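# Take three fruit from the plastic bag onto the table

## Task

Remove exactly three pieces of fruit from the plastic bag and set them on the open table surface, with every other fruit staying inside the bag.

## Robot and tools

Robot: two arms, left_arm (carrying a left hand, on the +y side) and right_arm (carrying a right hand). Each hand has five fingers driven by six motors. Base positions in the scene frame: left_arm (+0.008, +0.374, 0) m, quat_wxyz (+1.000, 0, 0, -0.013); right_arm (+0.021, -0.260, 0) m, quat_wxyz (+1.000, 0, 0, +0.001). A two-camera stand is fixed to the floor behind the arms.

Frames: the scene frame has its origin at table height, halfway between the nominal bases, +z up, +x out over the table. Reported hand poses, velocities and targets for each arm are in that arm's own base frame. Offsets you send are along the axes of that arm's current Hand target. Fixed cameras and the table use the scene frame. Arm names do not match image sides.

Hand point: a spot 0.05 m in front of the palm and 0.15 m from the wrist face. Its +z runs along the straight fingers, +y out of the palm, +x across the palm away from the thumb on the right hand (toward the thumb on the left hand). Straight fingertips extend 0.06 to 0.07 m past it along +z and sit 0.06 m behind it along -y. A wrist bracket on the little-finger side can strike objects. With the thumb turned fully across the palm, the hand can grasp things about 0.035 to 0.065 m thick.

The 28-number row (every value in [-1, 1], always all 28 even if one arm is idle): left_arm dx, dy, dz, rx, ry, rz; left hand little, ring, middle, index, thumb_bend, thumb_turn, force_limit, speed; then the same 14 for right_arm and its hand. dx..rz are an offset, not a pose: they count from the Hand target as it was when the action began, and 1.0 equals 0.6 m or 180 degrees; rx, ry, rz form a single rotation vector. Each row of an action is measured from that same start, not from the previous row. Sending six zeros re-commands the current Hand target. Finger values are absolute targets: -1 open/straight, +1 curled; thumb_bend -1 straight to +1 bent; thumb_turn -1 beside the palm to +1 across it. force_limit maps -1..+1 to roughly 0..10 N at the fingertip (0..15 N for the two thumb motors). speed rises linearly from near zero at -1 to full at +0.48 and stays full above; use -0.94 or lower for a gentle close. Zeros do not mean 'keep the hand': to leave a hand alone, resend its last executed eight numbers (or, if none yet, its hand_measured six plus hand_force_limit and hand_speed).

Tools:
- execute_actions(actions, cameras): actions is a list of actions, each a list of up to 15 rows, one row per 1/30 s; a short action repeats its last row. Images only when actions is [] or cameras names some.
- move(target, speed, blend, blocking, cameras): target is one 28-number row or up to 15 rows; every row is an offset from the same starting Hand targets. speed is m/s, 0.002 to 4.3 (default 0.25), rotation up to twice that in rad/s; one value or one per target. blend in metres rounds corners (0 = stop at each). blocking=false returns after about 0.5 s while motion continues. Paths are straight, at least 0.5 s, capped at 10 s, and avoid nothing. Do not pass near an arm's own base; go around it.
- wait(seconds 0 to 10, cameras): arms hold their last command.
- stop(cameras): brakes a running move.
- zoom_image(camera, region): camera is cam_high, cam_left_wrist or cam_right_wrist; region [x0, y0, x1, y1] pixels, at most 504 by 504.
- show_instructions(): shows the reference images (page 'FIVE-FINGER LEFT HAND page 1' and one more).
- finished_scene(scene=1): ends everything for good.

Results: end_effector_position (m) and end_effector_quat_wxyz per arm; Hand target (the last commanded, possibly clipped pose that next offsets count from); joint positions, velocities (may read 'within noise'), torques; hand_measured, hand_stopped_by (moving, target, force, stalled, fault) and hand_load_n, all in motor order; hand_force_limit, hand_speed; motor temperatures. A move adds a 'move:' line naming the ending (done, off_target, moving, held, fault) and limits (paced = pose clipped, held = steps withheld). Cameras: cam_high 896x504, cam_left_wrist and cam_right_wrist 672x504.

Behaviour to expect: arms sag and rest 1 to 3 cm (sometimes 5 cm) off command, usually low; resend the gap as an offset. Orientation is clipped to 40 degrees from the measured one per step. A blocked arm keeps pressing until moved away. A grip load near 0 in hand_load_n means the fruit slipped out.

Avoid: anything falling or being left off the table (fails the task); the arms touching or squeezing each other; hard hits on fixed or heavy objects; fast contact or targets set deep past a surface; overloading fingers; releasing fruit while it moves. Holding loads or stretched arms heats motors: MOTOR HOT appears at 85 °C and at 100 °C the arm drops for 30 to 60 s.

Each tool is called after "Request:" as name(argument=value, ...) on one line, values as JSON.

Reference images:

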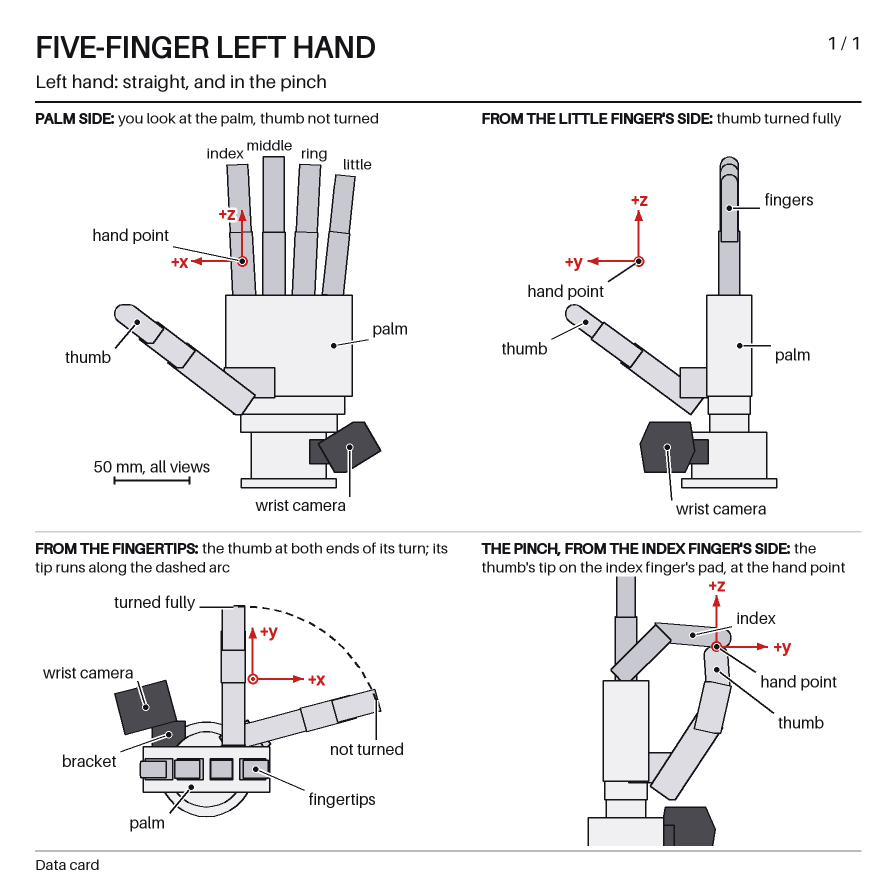

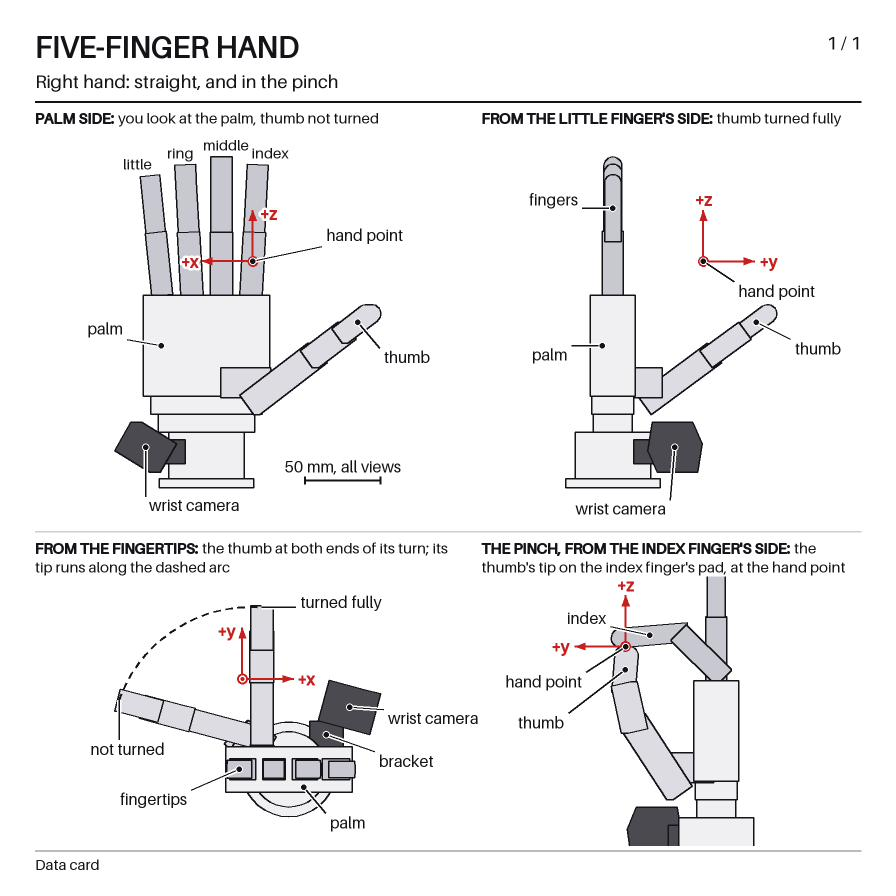

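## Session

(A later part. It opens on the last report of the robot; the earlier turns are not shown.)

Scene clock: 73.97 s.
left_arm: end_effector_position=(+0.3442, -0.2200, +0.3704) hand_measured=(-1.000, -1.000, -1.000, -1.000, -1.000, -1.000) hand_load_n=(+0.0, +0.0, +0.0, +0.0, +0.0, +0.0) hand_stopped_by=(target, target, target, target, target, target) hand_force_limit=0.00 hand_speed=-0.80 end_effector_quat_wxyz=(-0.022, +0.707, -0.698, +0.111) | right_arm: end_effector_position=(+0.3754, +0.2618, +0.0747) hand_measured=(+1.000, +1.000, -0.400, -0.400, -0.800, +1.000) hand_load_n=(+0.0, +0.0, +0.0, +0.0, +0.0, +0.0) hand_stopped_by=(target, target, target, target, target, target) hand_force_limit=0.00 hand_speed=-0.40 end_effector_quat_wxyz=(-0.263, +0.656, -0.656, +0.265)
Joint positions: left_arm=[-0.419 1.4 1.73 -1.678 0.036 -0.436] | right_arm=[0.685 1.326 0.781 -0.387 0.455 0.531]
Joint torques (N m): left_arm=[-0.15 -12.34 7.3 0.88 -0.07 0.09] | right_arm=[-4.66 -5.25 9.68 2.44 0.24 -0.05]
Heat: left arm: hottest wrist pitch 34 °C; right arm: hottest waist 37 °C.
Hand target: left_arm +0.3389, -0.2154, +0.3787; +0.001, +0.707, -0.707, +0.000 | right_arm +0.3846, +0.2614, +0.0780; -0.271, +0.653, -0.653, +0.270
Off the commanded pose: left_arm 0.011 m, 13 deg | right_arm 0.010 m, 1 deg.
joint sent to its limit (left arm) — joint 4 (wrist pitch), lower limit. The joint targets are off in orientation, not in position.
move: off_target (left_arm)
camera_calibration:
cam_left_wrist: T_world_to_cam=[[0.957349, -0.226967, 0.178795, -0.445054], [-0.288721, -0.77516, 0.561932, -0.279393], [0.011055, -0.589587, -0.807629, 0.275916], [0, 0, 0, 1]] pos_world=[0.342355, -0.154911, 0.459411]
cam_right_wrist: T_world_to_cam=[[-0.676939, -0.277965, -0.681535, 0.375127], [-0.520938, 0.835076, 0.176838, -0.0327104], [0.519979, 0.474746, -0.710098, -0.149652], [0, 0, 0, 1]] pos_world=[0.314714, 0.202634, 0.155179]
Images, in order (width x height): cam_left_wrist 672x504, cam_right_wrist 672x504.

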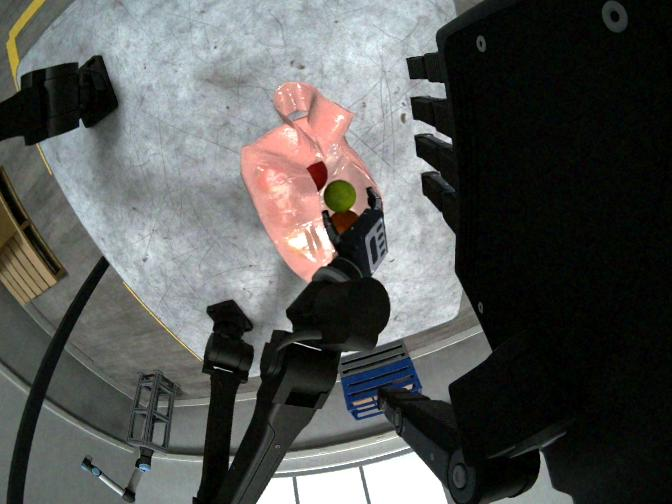

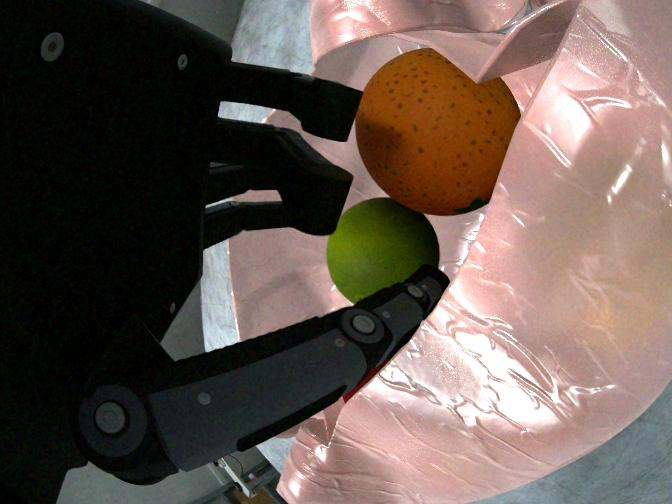

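Request:
move(target=[[0,0,0,0,0,0,-1,-1,-1,-1,-1,-1,0,-0.8,0,-0.0471,-0.0471,0,0,0,1,1,-0.4,-0.4,-0.8,1,0,-0.4],[0,0,0,0,0,0,-1,-1,-1,-1,-1,-1,0,-0.8,-0.0127,-0.035,-0.05,0,0,0,-0.4,-0.4,-0.4,-0.4,-0.8,1,0,0.4],[0,0,0,0,0,0,-1,-1,-1,-1,-1,-1,0,-0.8,-0.0127,-0.0182,-0.0338,0,0,0,-0.4,-0.4,-0.4,-0.4,-0.8,1,0,0.4]], speed=0.1, cameras=["cam_left_wrist","cam_right_wrist"])

Request:
zoom_image(camera="cam_left_wrist", region=[250, 130, 410, 290])

Scene clock: 75.33 s.
left_arm: end_effector_position=(+0.3442, -0.2200, +0.3704) hand_measured=(-1.000, -1.000, -1.000, -1.000, -1.000, -1.000) hand_load_n=(+0.0, +0.0, +0.0, +0.0, +0.0, +0.0) hand_stopped_by=(target, target, target, target, target, target) hand_force_limit=0.00 hand_speed=-0.80 end_effector_quat_wxyz=(-0.022, +0.707, -0.698, +0.111) | right_arm: end_effector_position=(+0.3754, +0.2618, +0.0747) hand_measured=(+1.000, +1.000, -0.400, -0.400, -0.800, +1.000) hand_load_n=(+0.0, +0.0, +0.0, +0.0, +0.0, +0.0) hand_stopped_by=(target, target, target, target, target, target) hand_force_limit=0.00 hand_speed=-0.40 end_effector_quat_wxyz=(-0.263, +0.656, -0.656, +0.265)
Joint positions: left_arm=[-0.419 1.4 1.73 -1.678 0.036 -0.436] | right_arm=[0.685 1.326 0.781 -0.387 0.455 0.531]
Joint torques (N m): left_arm=[-0.03 -12.28 7.28 0.85 -0.07 0.08] | right_arm=[-4.84 -5.95 9.33 2.39 0.2 -0.15]
Heat: left arm: no reading; right arm: no reading.
Hand target: left_arm +0.3389, -0.2154, +0.3787; +0.001, +0.707, -0.707, +0.000 | right_arm +0.3846, +0.2614, +0.0780; -0.271, +0.653, -0.653, +0.270
NO CONTROL: MOTORS OFF. The power of the arms went off while the arms waited for this call, through no command of yours: the arms are limp. The readings of the arms here are old: from when control was lost, or earlier. Any pictures here may show the arms still falling. What the arms strike, push or drop without control can cost score or fail the task. If the arms hit each other without control, that can cost score but does not end the scene. A move or wait that this ends or prevents says "fault": that word means this event, not a fault of the arms. Your reply's later calls are not run. Nothing of this call ran. The arms run no command until a result says that a person gave control back. To wait, call execute_actions with no actions, or call wait with any seconds it accepts: either call returns when control is back, or after at most 30 seconds. The wait itself costs no score and uses none of the scene's actions.
move: fault; path passed 0 of 3 targets
camera_calibration:
cam_left_wrist: T_world_to_cam=[[0.957349, -0.226967, 0.178795, -0.445054], [-0.288721, -0.77516, 0.561932, -0.279393], [0.011055, -0.589587, -0.807629, 0.275916], [0, 0, 0, 1]] pos_world=[0.342355, -0.154911, 0.459411]
cam_right_wrist: T_world_to_cam=[[-0.676939, -0.277965, -0.681535, 0.375127], [-0.520938, 0.835076, 0.176838, -0.0327104], [0.519979, 0.474746, -0.710098, -0.149652], [0, 0, 0, 1]] pos_world=[0.314714, 0.202634, 0.155179]
Images, in order (width x height): cam_left_wrist 672x504, cam_right_wrist 672x504.

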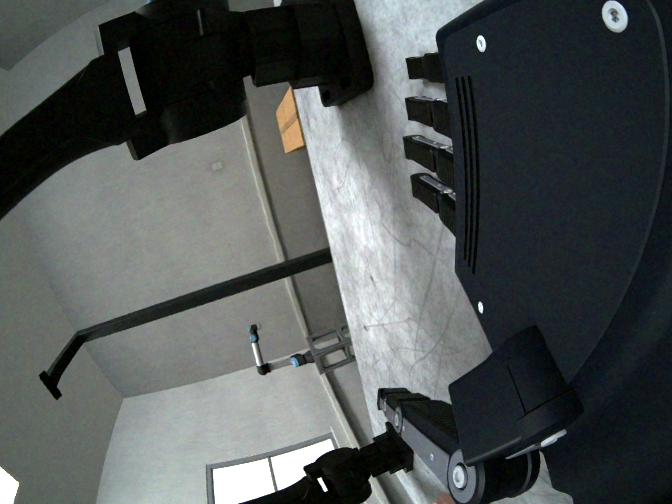

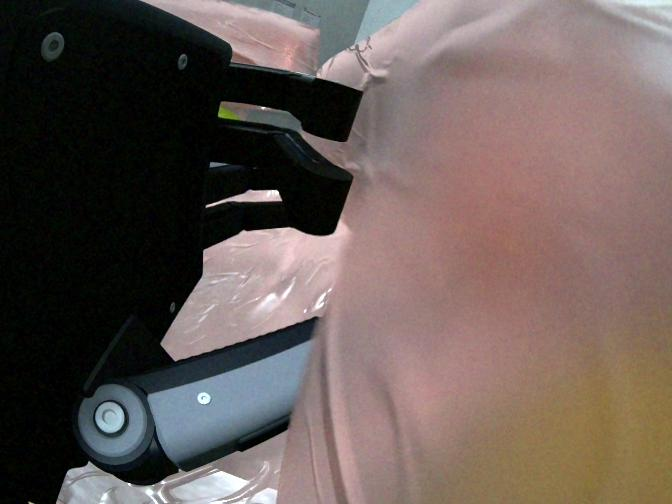

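Scaled by 3.150 from the camera's 672x504 image, which has a finer 960x720 frame.

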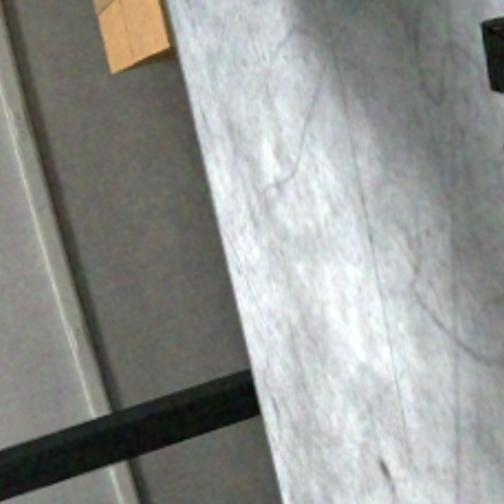

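Request:
execute_actions(actions=[])

Scene clock: 99.63 s.
left_arm: end_effector_position=(+0.1160, -0.1369, +0.0756) hand_measured=(-0.994, -0.980, -0.912, -0.912, -1.000, -1.000) hand_load_n=(+0.0, -17.5, -2.0, -4.5, +0.0, +0.0) hand_stopped_by=(target, target, target, target, target, target) hand_force_limit=0.00 hand_speed=-0.80 end_effector_quat_wxyz=(+0.339, +0.571, -0.606, -0.437) | right_arm: end_effector_position=(+0.3182, +0.0203, +0.0121) hand_measured=(+1.000, +1.000, -0.400, -0.400, -0.800, +1.000) hand_load_n=(+0.0, +0.0, +0.0, +0.0, +0.0, +0.0) hand_stopped_by=(target, target, target, target, target, target) hand_force_limit=0.00 hand_speed=-0.40 end_effector_quat_wxyz=(+0.297, +0.647, -0.286, +0.642)
Joint positions: left_arm=[-0.39 1.944 0.898 -1.687 0.215 -0.189] | right_arm=[0.721 1.833 0.516 0.19 1.57 -0.46]
Joint velocities: within noise
Joint torques (N m): left_arm=[-0.56 -0.67 0.75 0.68 0.03 -0.03] | right_arm=[-3.02 2.2 -0.25 0.42 0.04 -0.02]
Motor temperatures (°C): left_arm=[24 28 31 34 28 24] | right_arm=[36 24 35 28 27 30]
Heat: left arm: hottest wrist pitch 34 °C; right arm: hottest waist 36 °C.
Hand target: left_arm +0.1161, -0.1361, +0.0754; +0.337, +0.571, -0.607, -0.438 | right_arm +0.3179, +0.0200, +0.0123; +0.298, +0.647, -0.285, +0.641
CONTROL GIVEN BACK BY A PERSON. The power is on again. The arms hold where they came to rest, not your last command. The arms may rest on the table, on a part, on each other or against the robot's own body, stand at a joint limit or lie folded up, and parts may have moved. Move slowly at first; if an arm does not follow, try another direction. If the arms lie or press on each other, first move them apart, starting from their current pose. A hard hit or press between them can end the scene. Commands run again from your next reply on.
camera_calibration:
cam_left_wrist: T_world_to_cam=[[0.324007, -0.206018, -0.923351, 0.00463565], [0.284458, -0.909622, 0.302772, -0.180516], [-0.902277, -0.360755, -0.23612, 0.183537], [0, 0, 0, 1]] pos_world=[0.215449, -0.0970344, 0.102272]
cam_right_wrist: T_world_to_cam=[[-0.702762, -0.648801, 0.291861, 0.230542], [-0.523183, 0.193321, -0.830004, 0.176199], [0.482084, -0.735992, -0.475301, -0.0159455], [0, 0, 0, 1]] pos_world=[0.261888, 0.103777, 0.0713804]

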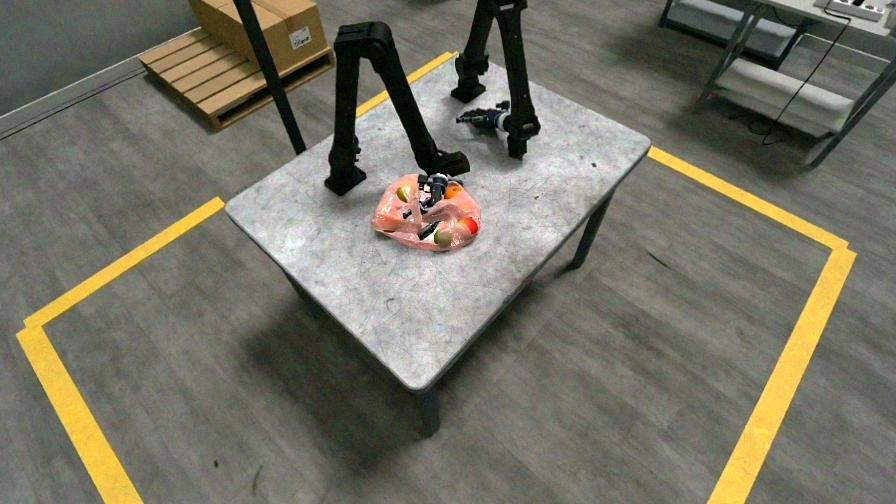

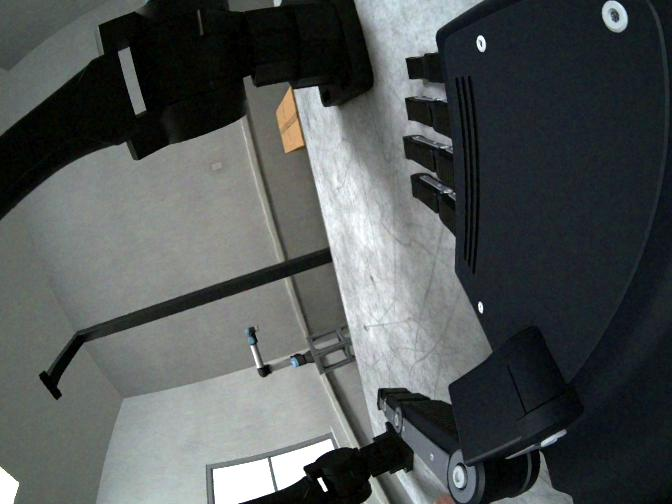

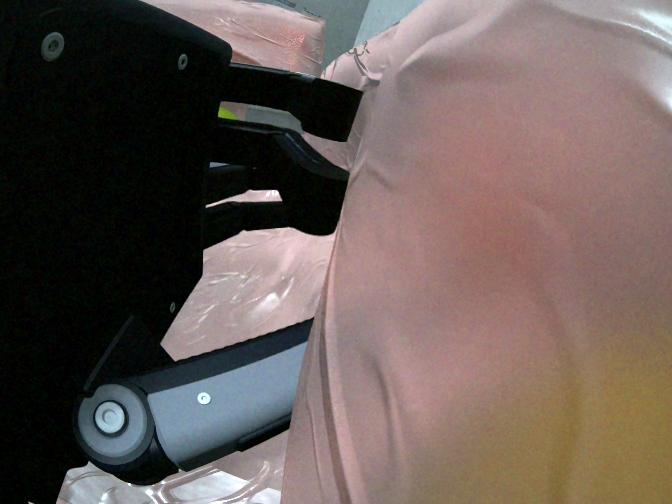

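Request:
zoom_image(camera="cam_high", region=[350, 150, 510, 270])

Scaled by 3.150.

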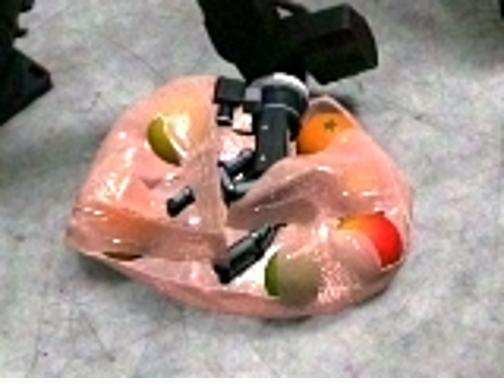

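Request:
move(target=[[-0.0303,0.3055,-0.1296,0,0,0,-1,-1,-1,-1,-1,-1,0,-0.8,0,0,0,0,0,0,1,1,-0.4,-0.4,-0.8,1,0,-0.4],[0.2805,0.353,-0.6235,0.3695,0.0482,-0.0171,-1,-1,-1,-1,-1,-1,0,-0.8,0,0,0,0,0,0,1,1,-0.4,-0.4,-0.8,1,0,-0.4]], speed=[0.1, 0.2], blend=[0.03, 0], cameras=["all"])

Request:
zoom_image(camera="cam_left_wrist", region=[200, 130, 450, 380])

Scene clock: 106.57 s.
left_arm: end_effector_position=(+0.3477, -0.3538, +0.3899) hand_measured=(-0.994, -0.982, -0.912, -0.912, -1.000, -1.000) hand_load_n=(+0.0, +0.0, +0.0, +0.0, +0.0, +0.0) hand_stopped_by=(target, target, target, target, target, target) hand_force_limit=0.00 hand_speed=-0.80 end_effector_quat_wxyz=(+0.005, +0.707, -0.694, +0.137) | right_arm: end_effector_position=(+0.3204, +0.0222, +0.0145) hand_measured=(+1.000, +1.000, -0.400, -0.400, -0.800, +1.000) hand_load_n=(+0.0, +0.0, +0.0, +0.0, +0.0, +0.5) hand_stopped_by=(target, target, target, target, target, target) hand_force_limit=0.00 hand_speed=-0.40 end_effector_quat_wxyz=(+0.294, +0.645, -0.289, +0.643)
Joint positions: left_arm=[-0.651 1.579 1.967 -1.687 0.044 -0.675] | right_arm=[0.721 1.825 0.522 0.181 1.57 -0.456]
Joint torques (N m): left_arm=[-1.14 -12.22 10.07 1.21 -0.07 -0.17] | right_arm=[-3.19 -6.24 2.29 0.84 0.5 -0.04]
Heat: left arm: hottest wrist pitch 34 °C; right arm: hottest waist 36 °C.
Hand target: left_arm +0.3520, -0.3649, +0.3995; +0.001, +0.707, -0.707, -0.001 | right_arm +0.3179, +0.0200, +0.0122; +0.299, +0.647, -0.285, +0.641
Off the commanded pose: left_arm 0.015 m, 16 deg | right_arm 0.004 m, 1 deg.
CONTROL GIVEN BACK BY A PERSON, as an earlier result said. Commands run again.
joint read past its limit (right arm) — joint 5 (wrist yaw), upper limit.
joint sent to its limit (left arm) — joint 4 (wrist pitch), lower limit. The joint targets are off in orientation, not in position.
move: off_target (left_arm); limits=paced
camera_calibration:
cam_left_wrist: T_world_to_cam=[[0.95708, -0.214467, 0.194942, -0.484062], [-0.289673, -0.729649, 0.619437, -0.399073], [0.00939065, -0.64932, -0.760457, 0.173839], [0, 0, 0, 1]] pos_world=[0.346053, -0.282121, 0.473762]
cam_right_wrist: T_world_to_cam=[[-0.70481, -0.650599, 0.28278, 0.233532], [-0.517225, 0.198471, -0.832519, 0.176886], [0.485512, -0.733028, -0.47639, -0.0156352], [0, 0, 0, 1]] pos_world=[0.263676, 0.105368, 0.0737746]

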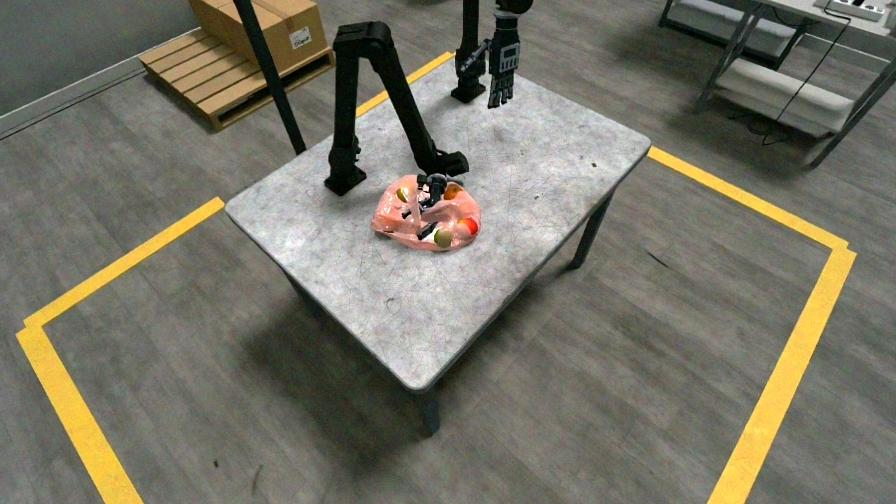

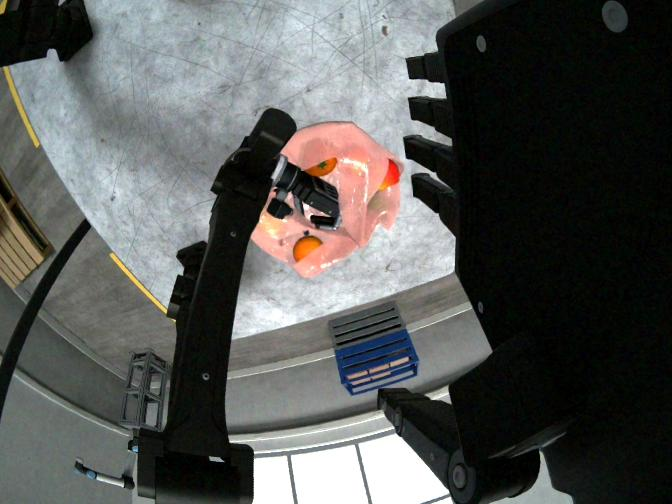

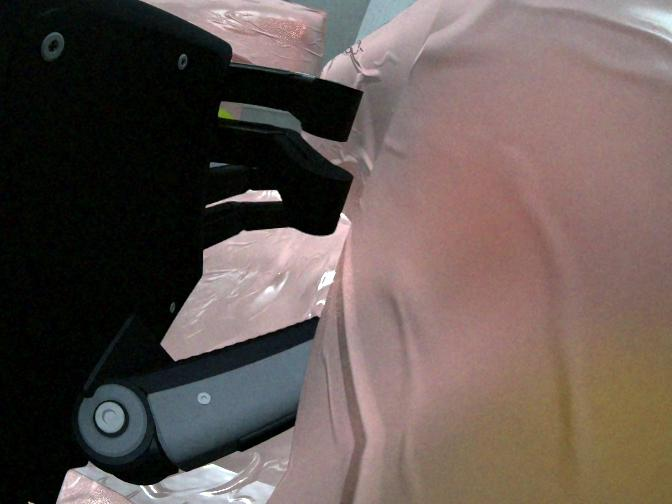

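Scaled by 2.016 from the camera's 672x504 image, which has a finer 960x720 frame.

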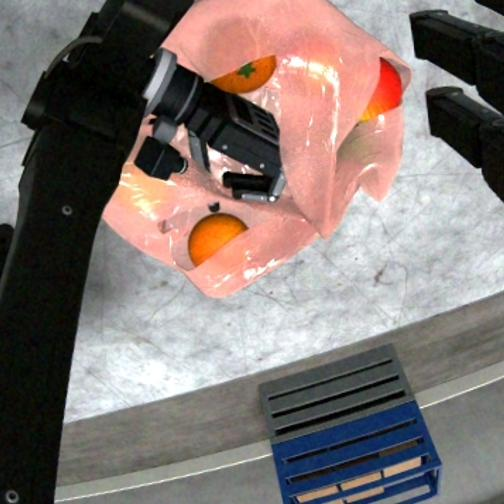

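Request:
move(target=[0,0,0,0,0,0,-1,-1,-1,-1,-1,-1,0,-0.8,0.1,0,0,0,0,0,1,1,-0.4,-0.4,-0.8,1,0,-0.4], speed=0.05, cameras=["all"])

Request:
zoom_image(camera="cam_left_wrist", region=[200, 100, 450, 350])

Request:
zoom_image(camera="cam_high", region=[350, 150, 510, 270])

Scene clock: 108.80 s.
left_arm: end_effector_position=(+0.3477, -0.3538, +0.3899) hand_measured=(-0.994, -0.982, -0.912, -0.912, -1.000, -1.000) hand_load_n=(+0.0, +0.0, +0.5, +0.0, +0.0, +0.0) hand_stopped_by=(target, target, target, target, target, target) hand_force_limit=0.00 hand_speed=-0.80 end_effector_quat_wxyz=(+0.005, +0.707, -0.694, +0.137) | right_arm: end_effector_position=(+0.3217, +0.0234, +0.0680) hand_measured=(+1.000, +1.000, -0.400, -0.400, -0.800, +1.000) hand_load_n=(+0.0, -0.5, +0.0, +0.0, +0.0, +0.0) hand_stopped_by=(target, target, target, target, target, target) hand_force_limit=0.00 hand_speed=-0.40 end_effector_quat_wxyz=(+0.293, +0.646, -0.290, +0.643)
Joint positions: left_arm=[-0.651 1.579 1.967 -1.687 0.044 -0.675] | right_arm=[0.721 1.625 0.513 0.079 1.569 -0.543]
Joint torques (N m): left_arm=[-1.26 -12.4 10.02 1.21 -0.06 -0.17] | right_arm=[-2.67 -6.3 3.97 0.83 0.59 -0.27]
Heat: left arm: hottest wrist pitch 34 °C; right arm: hottest waist 36 °C.
Hand target: left_arm +0.3520, -0.3649, +0.3995; +0.001, +0.707, -0.707, -0.001 | right_arm +0.3189, +0.0209, +0.0723; +0.298, +0.647, -0.285, +0.641
Off the commanded pose: left_arm 0.015 m, 16 deg | right_arm 0.006 m, 1 deg.
joint read past its limit (right arm) — joint 5 (wrist yaw), upper limit.
joint sent to its limit (left arm) — joint 4 (wrist pitch), lower limit. The joint targets are off in orientation, not in position.
move: off_target (left_arm)
camera_calibration:
cam_left_wrist: T_world_to_cam=[[0.95708, -0.214467, 0.194942, -0.484062], [-0.289673, -0.729649, 0.619437, -0.399073], [0.00939065, -0.64932, -0.760457, 0.173839], [0, 0, 0, 1]] pos_world=[0.346053, -0.282121, 0.473762]
cam_right_wrist: T_world_to_cam=[[-0.704483, -0.651806, 0.280805, 0.220066], [-0.51683, 0.199991, -0.832401, 0.221755], [0.486406, -0.731541, -0.477763, 0.00980237], [0, 0, 0, 1]] pos_world=[0.264874, 0.106262, 0.127476]

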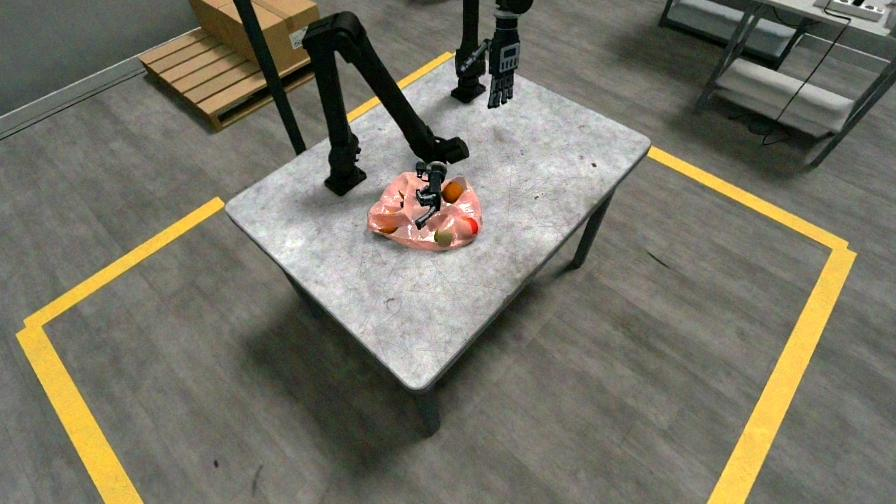

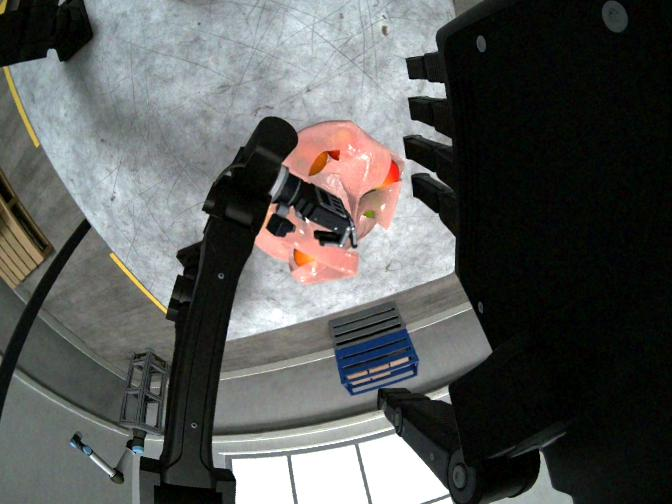

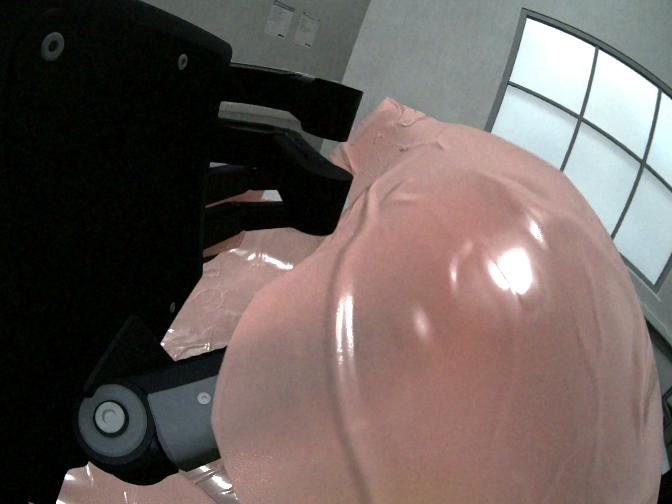

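Scaled by 2.016 from the camera's 672x504 image, which has a finer 960x720 frame.

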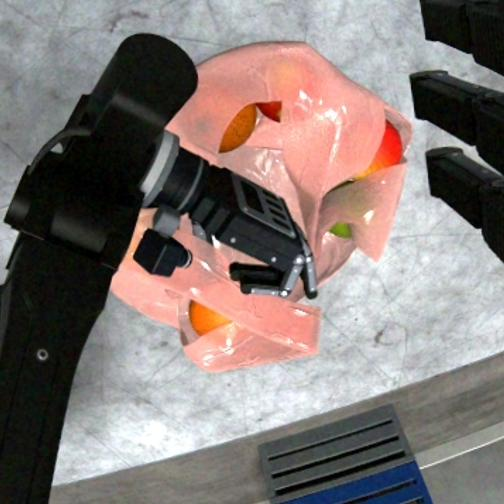

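Scaled by 3.150.

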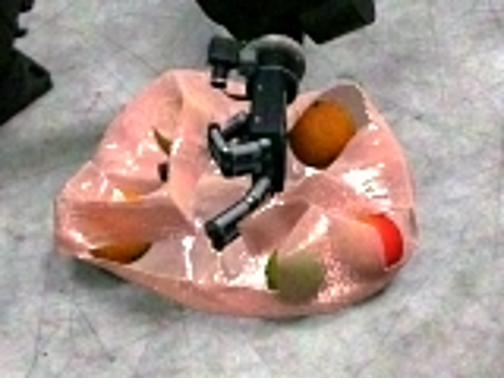

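Request:
move(target=[0,0,0,0,0,0,-1,-1,-1,-1,-1,-1,0,-0.8,0.25,0,0,0,0,0,1,1,-0.4,-0.4,-0.8,1,0,-0.4], speed=0.08, cameras=["all"])

Request:
zoom_image(camera="cam_left_wrist", region=[200, 100, 450, 350])

Request:
zoom_image(camera="cam_high", region=[350, 150, 510, 270])

Scene clock: 111.93 s.
left_arm: end_effector_position=(+0.3477, -0.3538, +0.3899) hand_measured=(-0.994, -0.982, -0.912, -0.912, -1.000, -1.000) hand_load_n=(+0.0, +0.0, +0.0, +0.0, +0.0, +0.0) hand_stopped_by=(target, target, target, target, target, target) hand_force_limit=0.00 hand_speed=-0.80 end_effector_quat_wxyz=(+0.005, +0.707, -0.694, +0.137) | right_arm: end_effector_position=(+0.3091, +0.0122, +0.2000) hand_measured=(+1.000, +1.000, -0.400, -0.400, -0.800, +1.000) hand_load_n=(+0.0, +0.0, +0.0, +0.0, +0.0, +0.0) hand_stopped_by=(target, target, target, target, target, target) hand_force_limit=0.00 hand_speed=-0.40 end_effector_quat_wxyz=(+0.312, +0.655, -0.269, +0.633)
Joint positions: left_arm=[-0.651 1.579 1.967 -1.687 0.044 -0.675] | right_arm=[0.721 1.188 0.554 -0.181 1.567 -0.824]
Joint torques (N m): left_arm=[-1.14 -12.51 10.04 1.24 -0.06 -0.18] | right_arm=[-3.37 -3.14 13.61 1.01 0.47 -0.14]
Heat: left arm: hottest wrist pitch 34 °C; right arm: hottest waist 36 °C.
Hand target: left_arm +0.3520, -0.3649, +0.3995; +0.001, +0.707, -0.707, -0.001 | right_arm +0.3214, +0.0230, +0.2222; +0.298, +0.647, -0.285, +0.641
Off the commanded pose: left_arm 0.015 m, 16 deg | right_arm 0.028 m, 3 deg.
joint read past its limit (right arm) — joint 5 (wrist yaw), upper limit.
joint sent to its limit (left arm) — joint 4 (wrist pitch), lower limit. The joint targets are off in orientation, not in position.
joint sent to its limit (right arm) — joint 5 (wrist yaw), upper limit. The joint targets still meet the commanded pose.
move: off_target (left_arm, right_arm)
camera_calibration:
cam_left_wrist: T_world_to_cam=[[0.95708, -0.214467, 0.194942, -0.484062], [-0.289673, -0.729649, 0.619437, -0.399073], [0.00939065, -0.64932, -0.760457, 0.173839], [0, 0, 0, 1]] pos_world=[0.346053, -0.282121, 0.473762]
cam_right_wrist: T_world_to_cam=[[-0.688732, -0.640188, 0.340304, 0.14992], [-0.556289, 0.165602, -0.814321, 0.336367], [0.464964, -0.750156, -0.470185, 0.0761851], [0, 0, 0, 1]] pos_world=[0.254948, 0.0974245, 0.258713]

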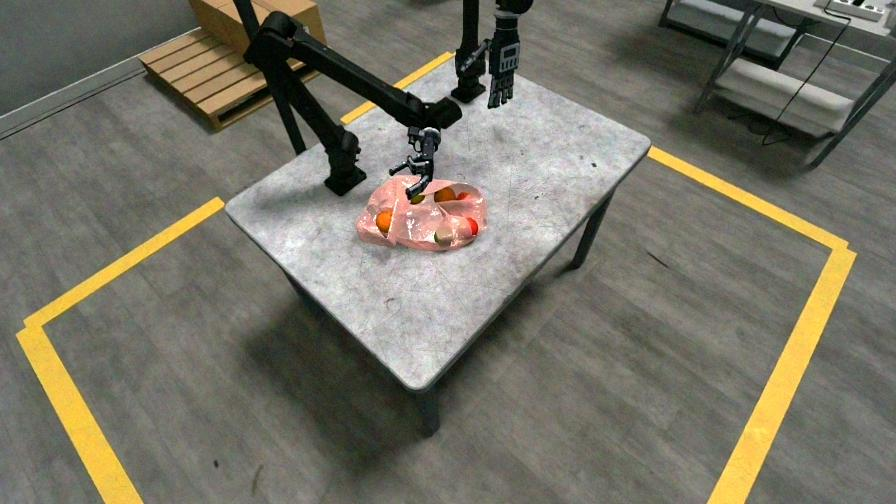

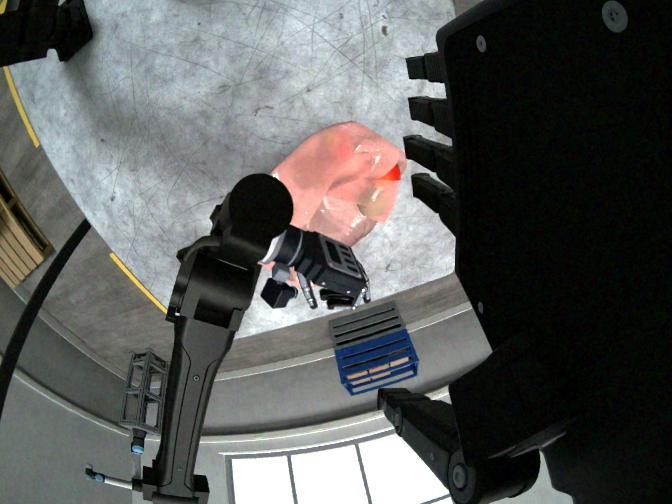

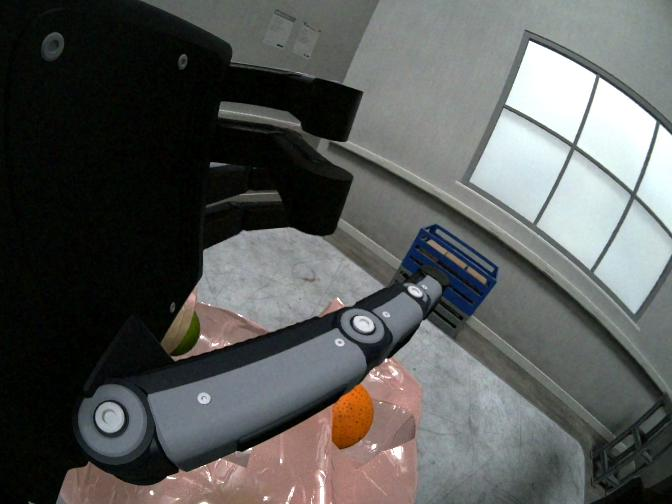

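Scaled by 2.016 from the camera's 672x504 image, which has a finer 960x720 frame.

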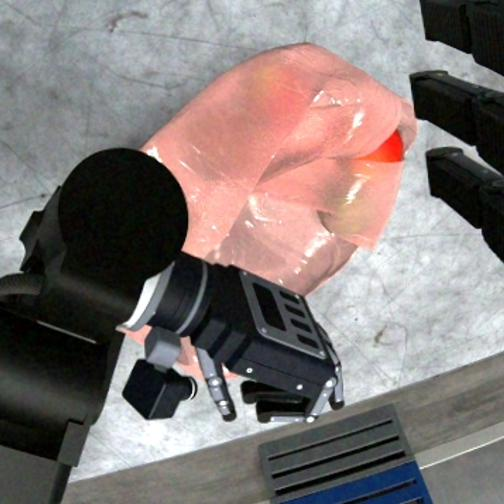

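Scaled by 3.150.

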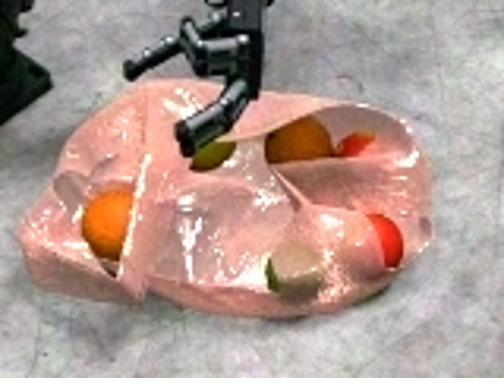

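Request:
move(target=[0,0,0,0,0,0,-1,-1,-1,-1,-1,-1,0,-0.8,0.129,0.129,-0.061,0.02,-0.365,0.3475,1,1,-0.4,-0.4,-0.8,1,0,-0.4], speed=0.2, cameras=["all"])

Request:
zoom_image(camera="cam_left_wrist", region=[220, 100, 430, 310])

Request:
zoom_image(camera="cam_high", region=[350, 150, 510, 270])

Request:
zoom_image(camera="cam_right_wrist", region=[250, 130, 550, 430])

Scene clock: 117.57 s.
left_arm: end_effector_position=(+0.3477, -0.3538, +0.3899) hand_measured=(-0.994, -0.982, -0.912, -0.912, -1.000, -1.000) hand_load_n=(+0.0, +0.0, +0.0, +0.0, +0.0, +0.0) hand_stopped_by=(target, target, target, target, target, target) hand_force_limit=0.00 hand_speed=-0.80 end_effector_quat_wxyz=(+0.005, +0.707, -0.694, +0.137) | right_arm: end_effector_position=(+0.2335, +0.0050, +0.2646) hand_measured=(+1.000, +1.000, -0.400, -0.400, -0.800, +1.000) hand_load_n=(+0.0, +0.0, +0.0, +0.0, +0.0, +0.0) hand_stopped_by=(target, target, target, target, target, target) hand_force_limit=0.00 hand_speed=-0.40 end_effector_quat_wxyz=(-0.252, +0.658, -0.667, +0.243)
Joint positions: left_arm=[-0.651 1.579 1.967 -1.687 0.044 -0.675] | right_arm=[-0.183 0.575 0.875 -1.165 -0.128 -0.123]
Joint torques (N m): left_arm=[-1.2 -12.16 10.06 1.22 -0.07 -0.17] | right_arm=[-4.42 3.02 17.17 1.62 -0.13 -0.1]
Heat: left arm: hottest wrist pitch 34 °C; right arm: hottest waist 36 °C.
Hand target: left_arm +0.3520, -0.3649, +0.3995; +0.001, +0.707, -0.707, -0.001 | right_arm +0.2404, +0.0005, +0.3014; -0.270, +0.654, -0.653, +0.271
Off the commanded pose: left_arm 0.015 m, 16 deg | right_arm 0.038 m, 4 deg.
joint sent to its limit (left arm) — joint 4 (wrist pitch), lower limit. The joint targets are off in orientation, not in position.
move: off_target (left_arm, right_arm)
camera_calibration:
cam_left_wrist: T_world_to_cam=[[0.95708, -0.214467, 0.194942, -0.484062], [-0.289673, -0.729649, 0.619437, -0.399073], [0.00939065, -0.64932, -0.760457, 0.173839], [0, 0, 0, 1]] pos_world=[0.346053, -0.282121, 0.473762]
cam_right_wrist: T_world_to_cam=[[-0.711592, -0.260227, -0.652624, 0.337362], [-0.505873, 0.834375, 0.218883, 0.0596828], [0.487574, 0.485901, -0.725377, 0.192365], [0, 0, 0, 1]] pos_world=[0.176464, -0.0554775, 0.346644]

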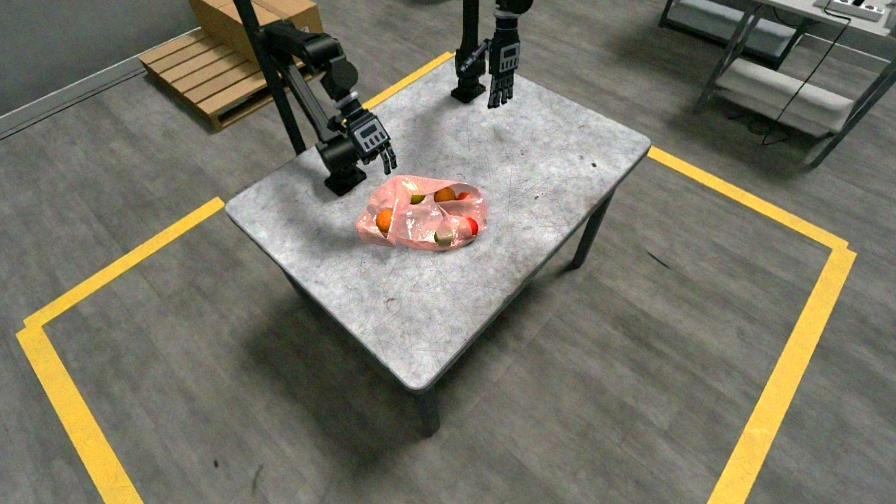

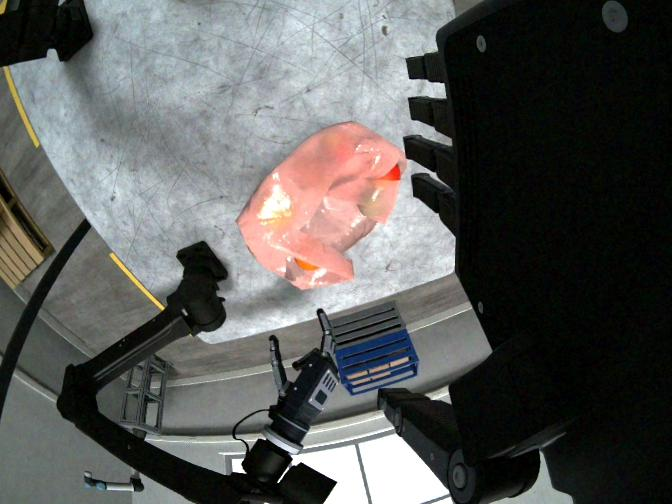

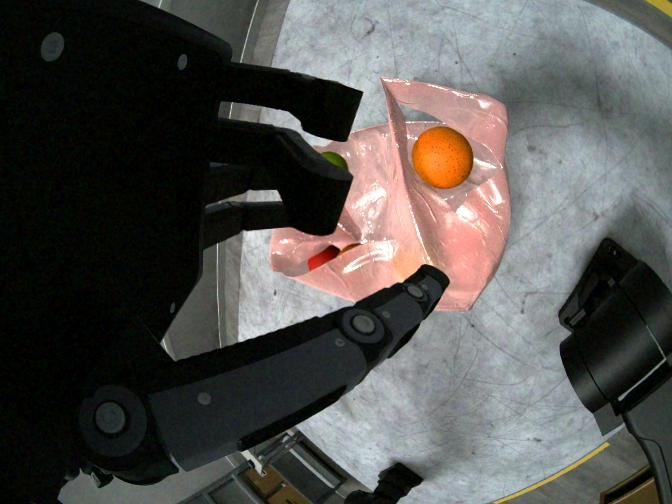

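Scaled by 2.400 from the camera's 672x504 image, which has a finer 960x720 frame.

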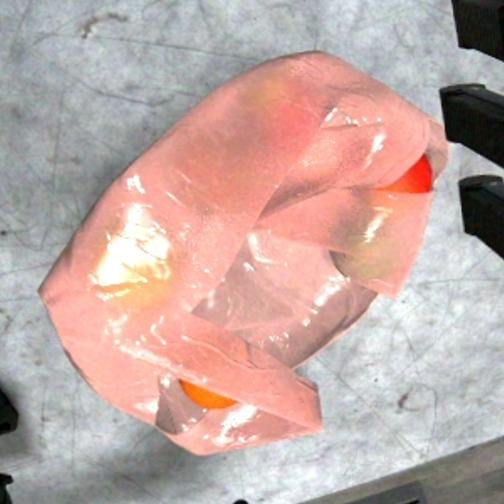

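Scaled by 3.150.

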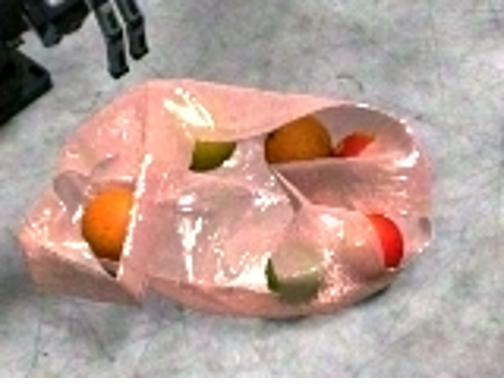

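Scaled by 1.680 from the camera's 672x504 image, which has a finer 960x720 frame.

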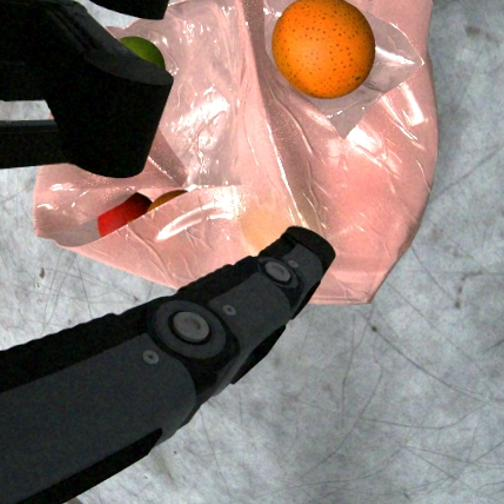

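Request:
execute_actions(actions=[])

Scene clock: 118.47 s.
left_arm: end_effector_position=(+0.3477, -0.3538, +0.3899) hand_measured=(-0.994, -0.982, -0.912, -0.912, -1.000, -1.000) hand_load_n=(+0.0, +0.0, +0.0, +0.0, +0.0, +0.0) hand_stopped_by=(target, target, target, target, target, target) hand_force_limit=0.00 hand_speed=-0.80 end_effector_quat_wxyz=(+0.005, +0.707, -0.694, +0.137) | right_arm: end_effector_position=(+0.2335, +0.0050, +0.2646) hand_measured=(+1.000, +1.000, -0.400, -0.400, -0.800, +1.000) hand_load_n=(+0.0, +0.0, +0.0, +0.0, +0.0, +0.0) hand_stopped_by=(target, target, target, target, target, target) hand_force_limit=0.00 hand_speed=-0.40 end_effector_quat_wxyz=(-0.252, +0.658, -0.667, +0.243)
Joint positions: left_arm=[-0.651 1.579 1.967 -1.687 0.044 -0.675] | right_arm=[-0.183 0.575 0.875 -1.165 -0.128 -0.123]
Joint velocities: within noise
Joint torques (N m): left_arm=[-1.38 -12.28 10 1.22 -0.05 -0.18] | right_arm=[-4.25 2.96 16.91 1.32 -0.14 -0.18]
Motor temperatures (°C): left_arm=[24 29 32 34 27 24] | right_arm=[36 24 36 28 27 30]
Heat: left arm: hottest wrist pitch 34 °C; right arm: hottest waist 36 °C.
Hand target: left_arm +0.3520, -0.3649, +0.3995; +0.001, +0.707, -0.707, -0.001 | right_arm +0.2404, +0.0005, +0.3014; -0.270, +0.654, -0.653, +0.271
Off the commanded pose: left_arm 0.015 m, 16 deg | right_arm 0.038 m, 4 deg.
camera_calibration:
cam_left_wrist: T_world_to_cam=[[0.95708, -0.214467, 0.194942, -0.484062], [-0.289673, -0.729649, 0.619437, -0.399073], [0.00939065, -0.64932, -0.760457, 0.173839], [0, 0, 0, 1]] pos_world=[0.346053, -0.282121, 0.473762]
cam_right_wrist: T_world_to_cam=[[-0.711592, -0.260227, -0.652624, 0.337362], [-0.505873, 0.834375, 0.218883, 0.0596828], [0.487574, 0.485901, -0.725377, 0.192365], [0, 0, 0, 1]] pos_world=[0.176464, -0.0554775, 0.346644]

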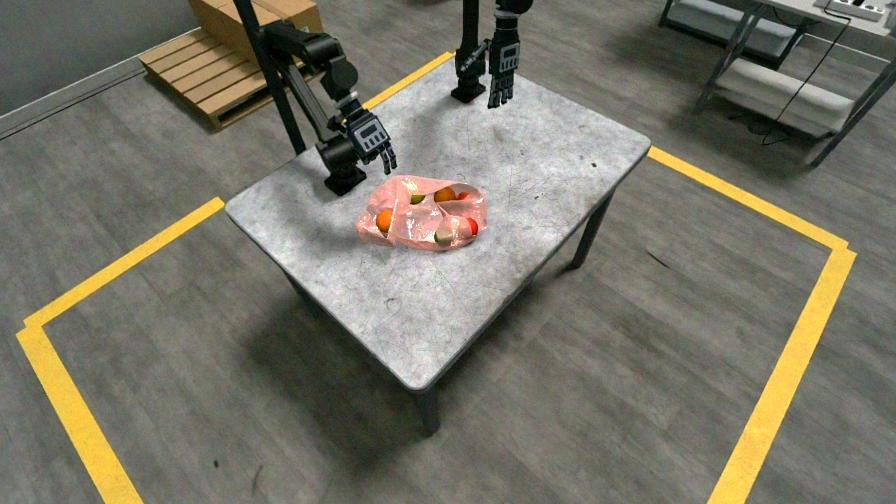

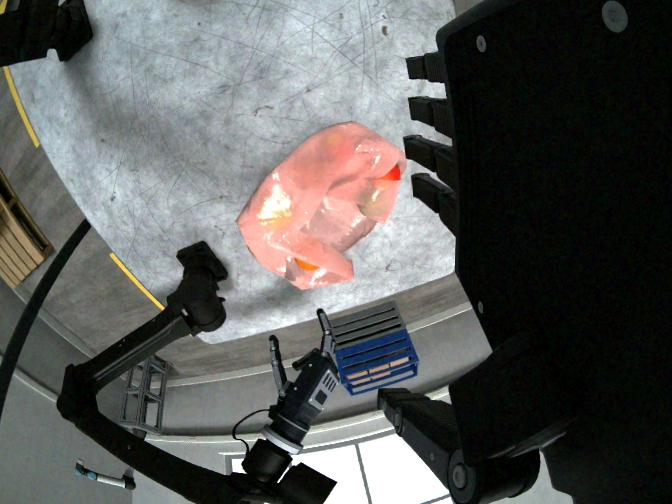

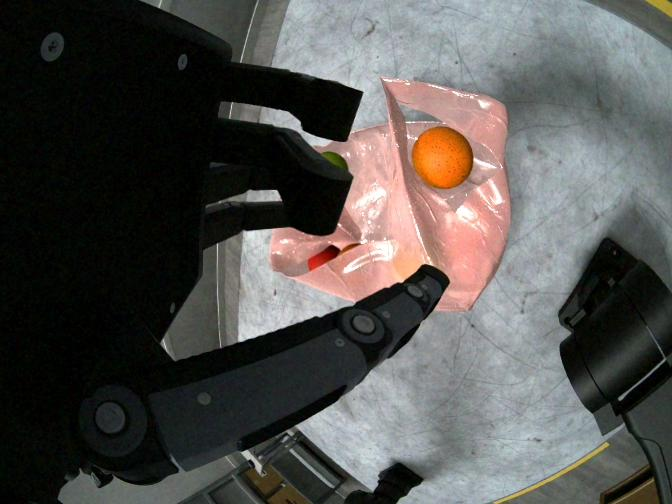

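Request:
zoom_image(camera="cam_right_wrist", region=[250, 50, 530, 330])

Request:
zoom_image(camera="cam_high", region=[350, 160, 500, 260])

Scaled by 1.800 from the camera's 672x504 image, which has a finer 960x720 frame.

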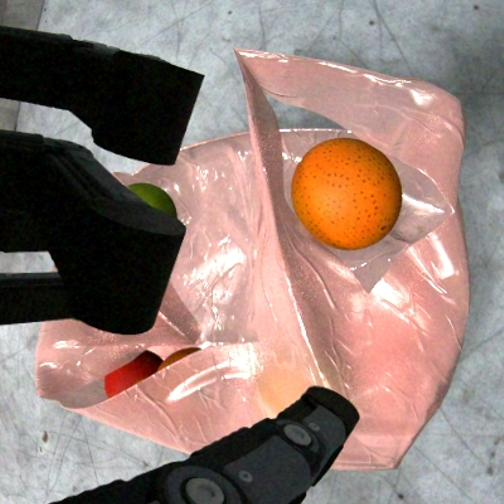

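Scaled by 3.360.

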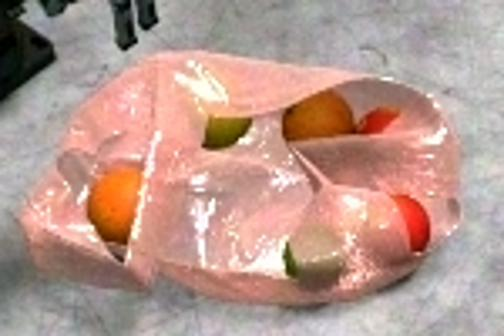

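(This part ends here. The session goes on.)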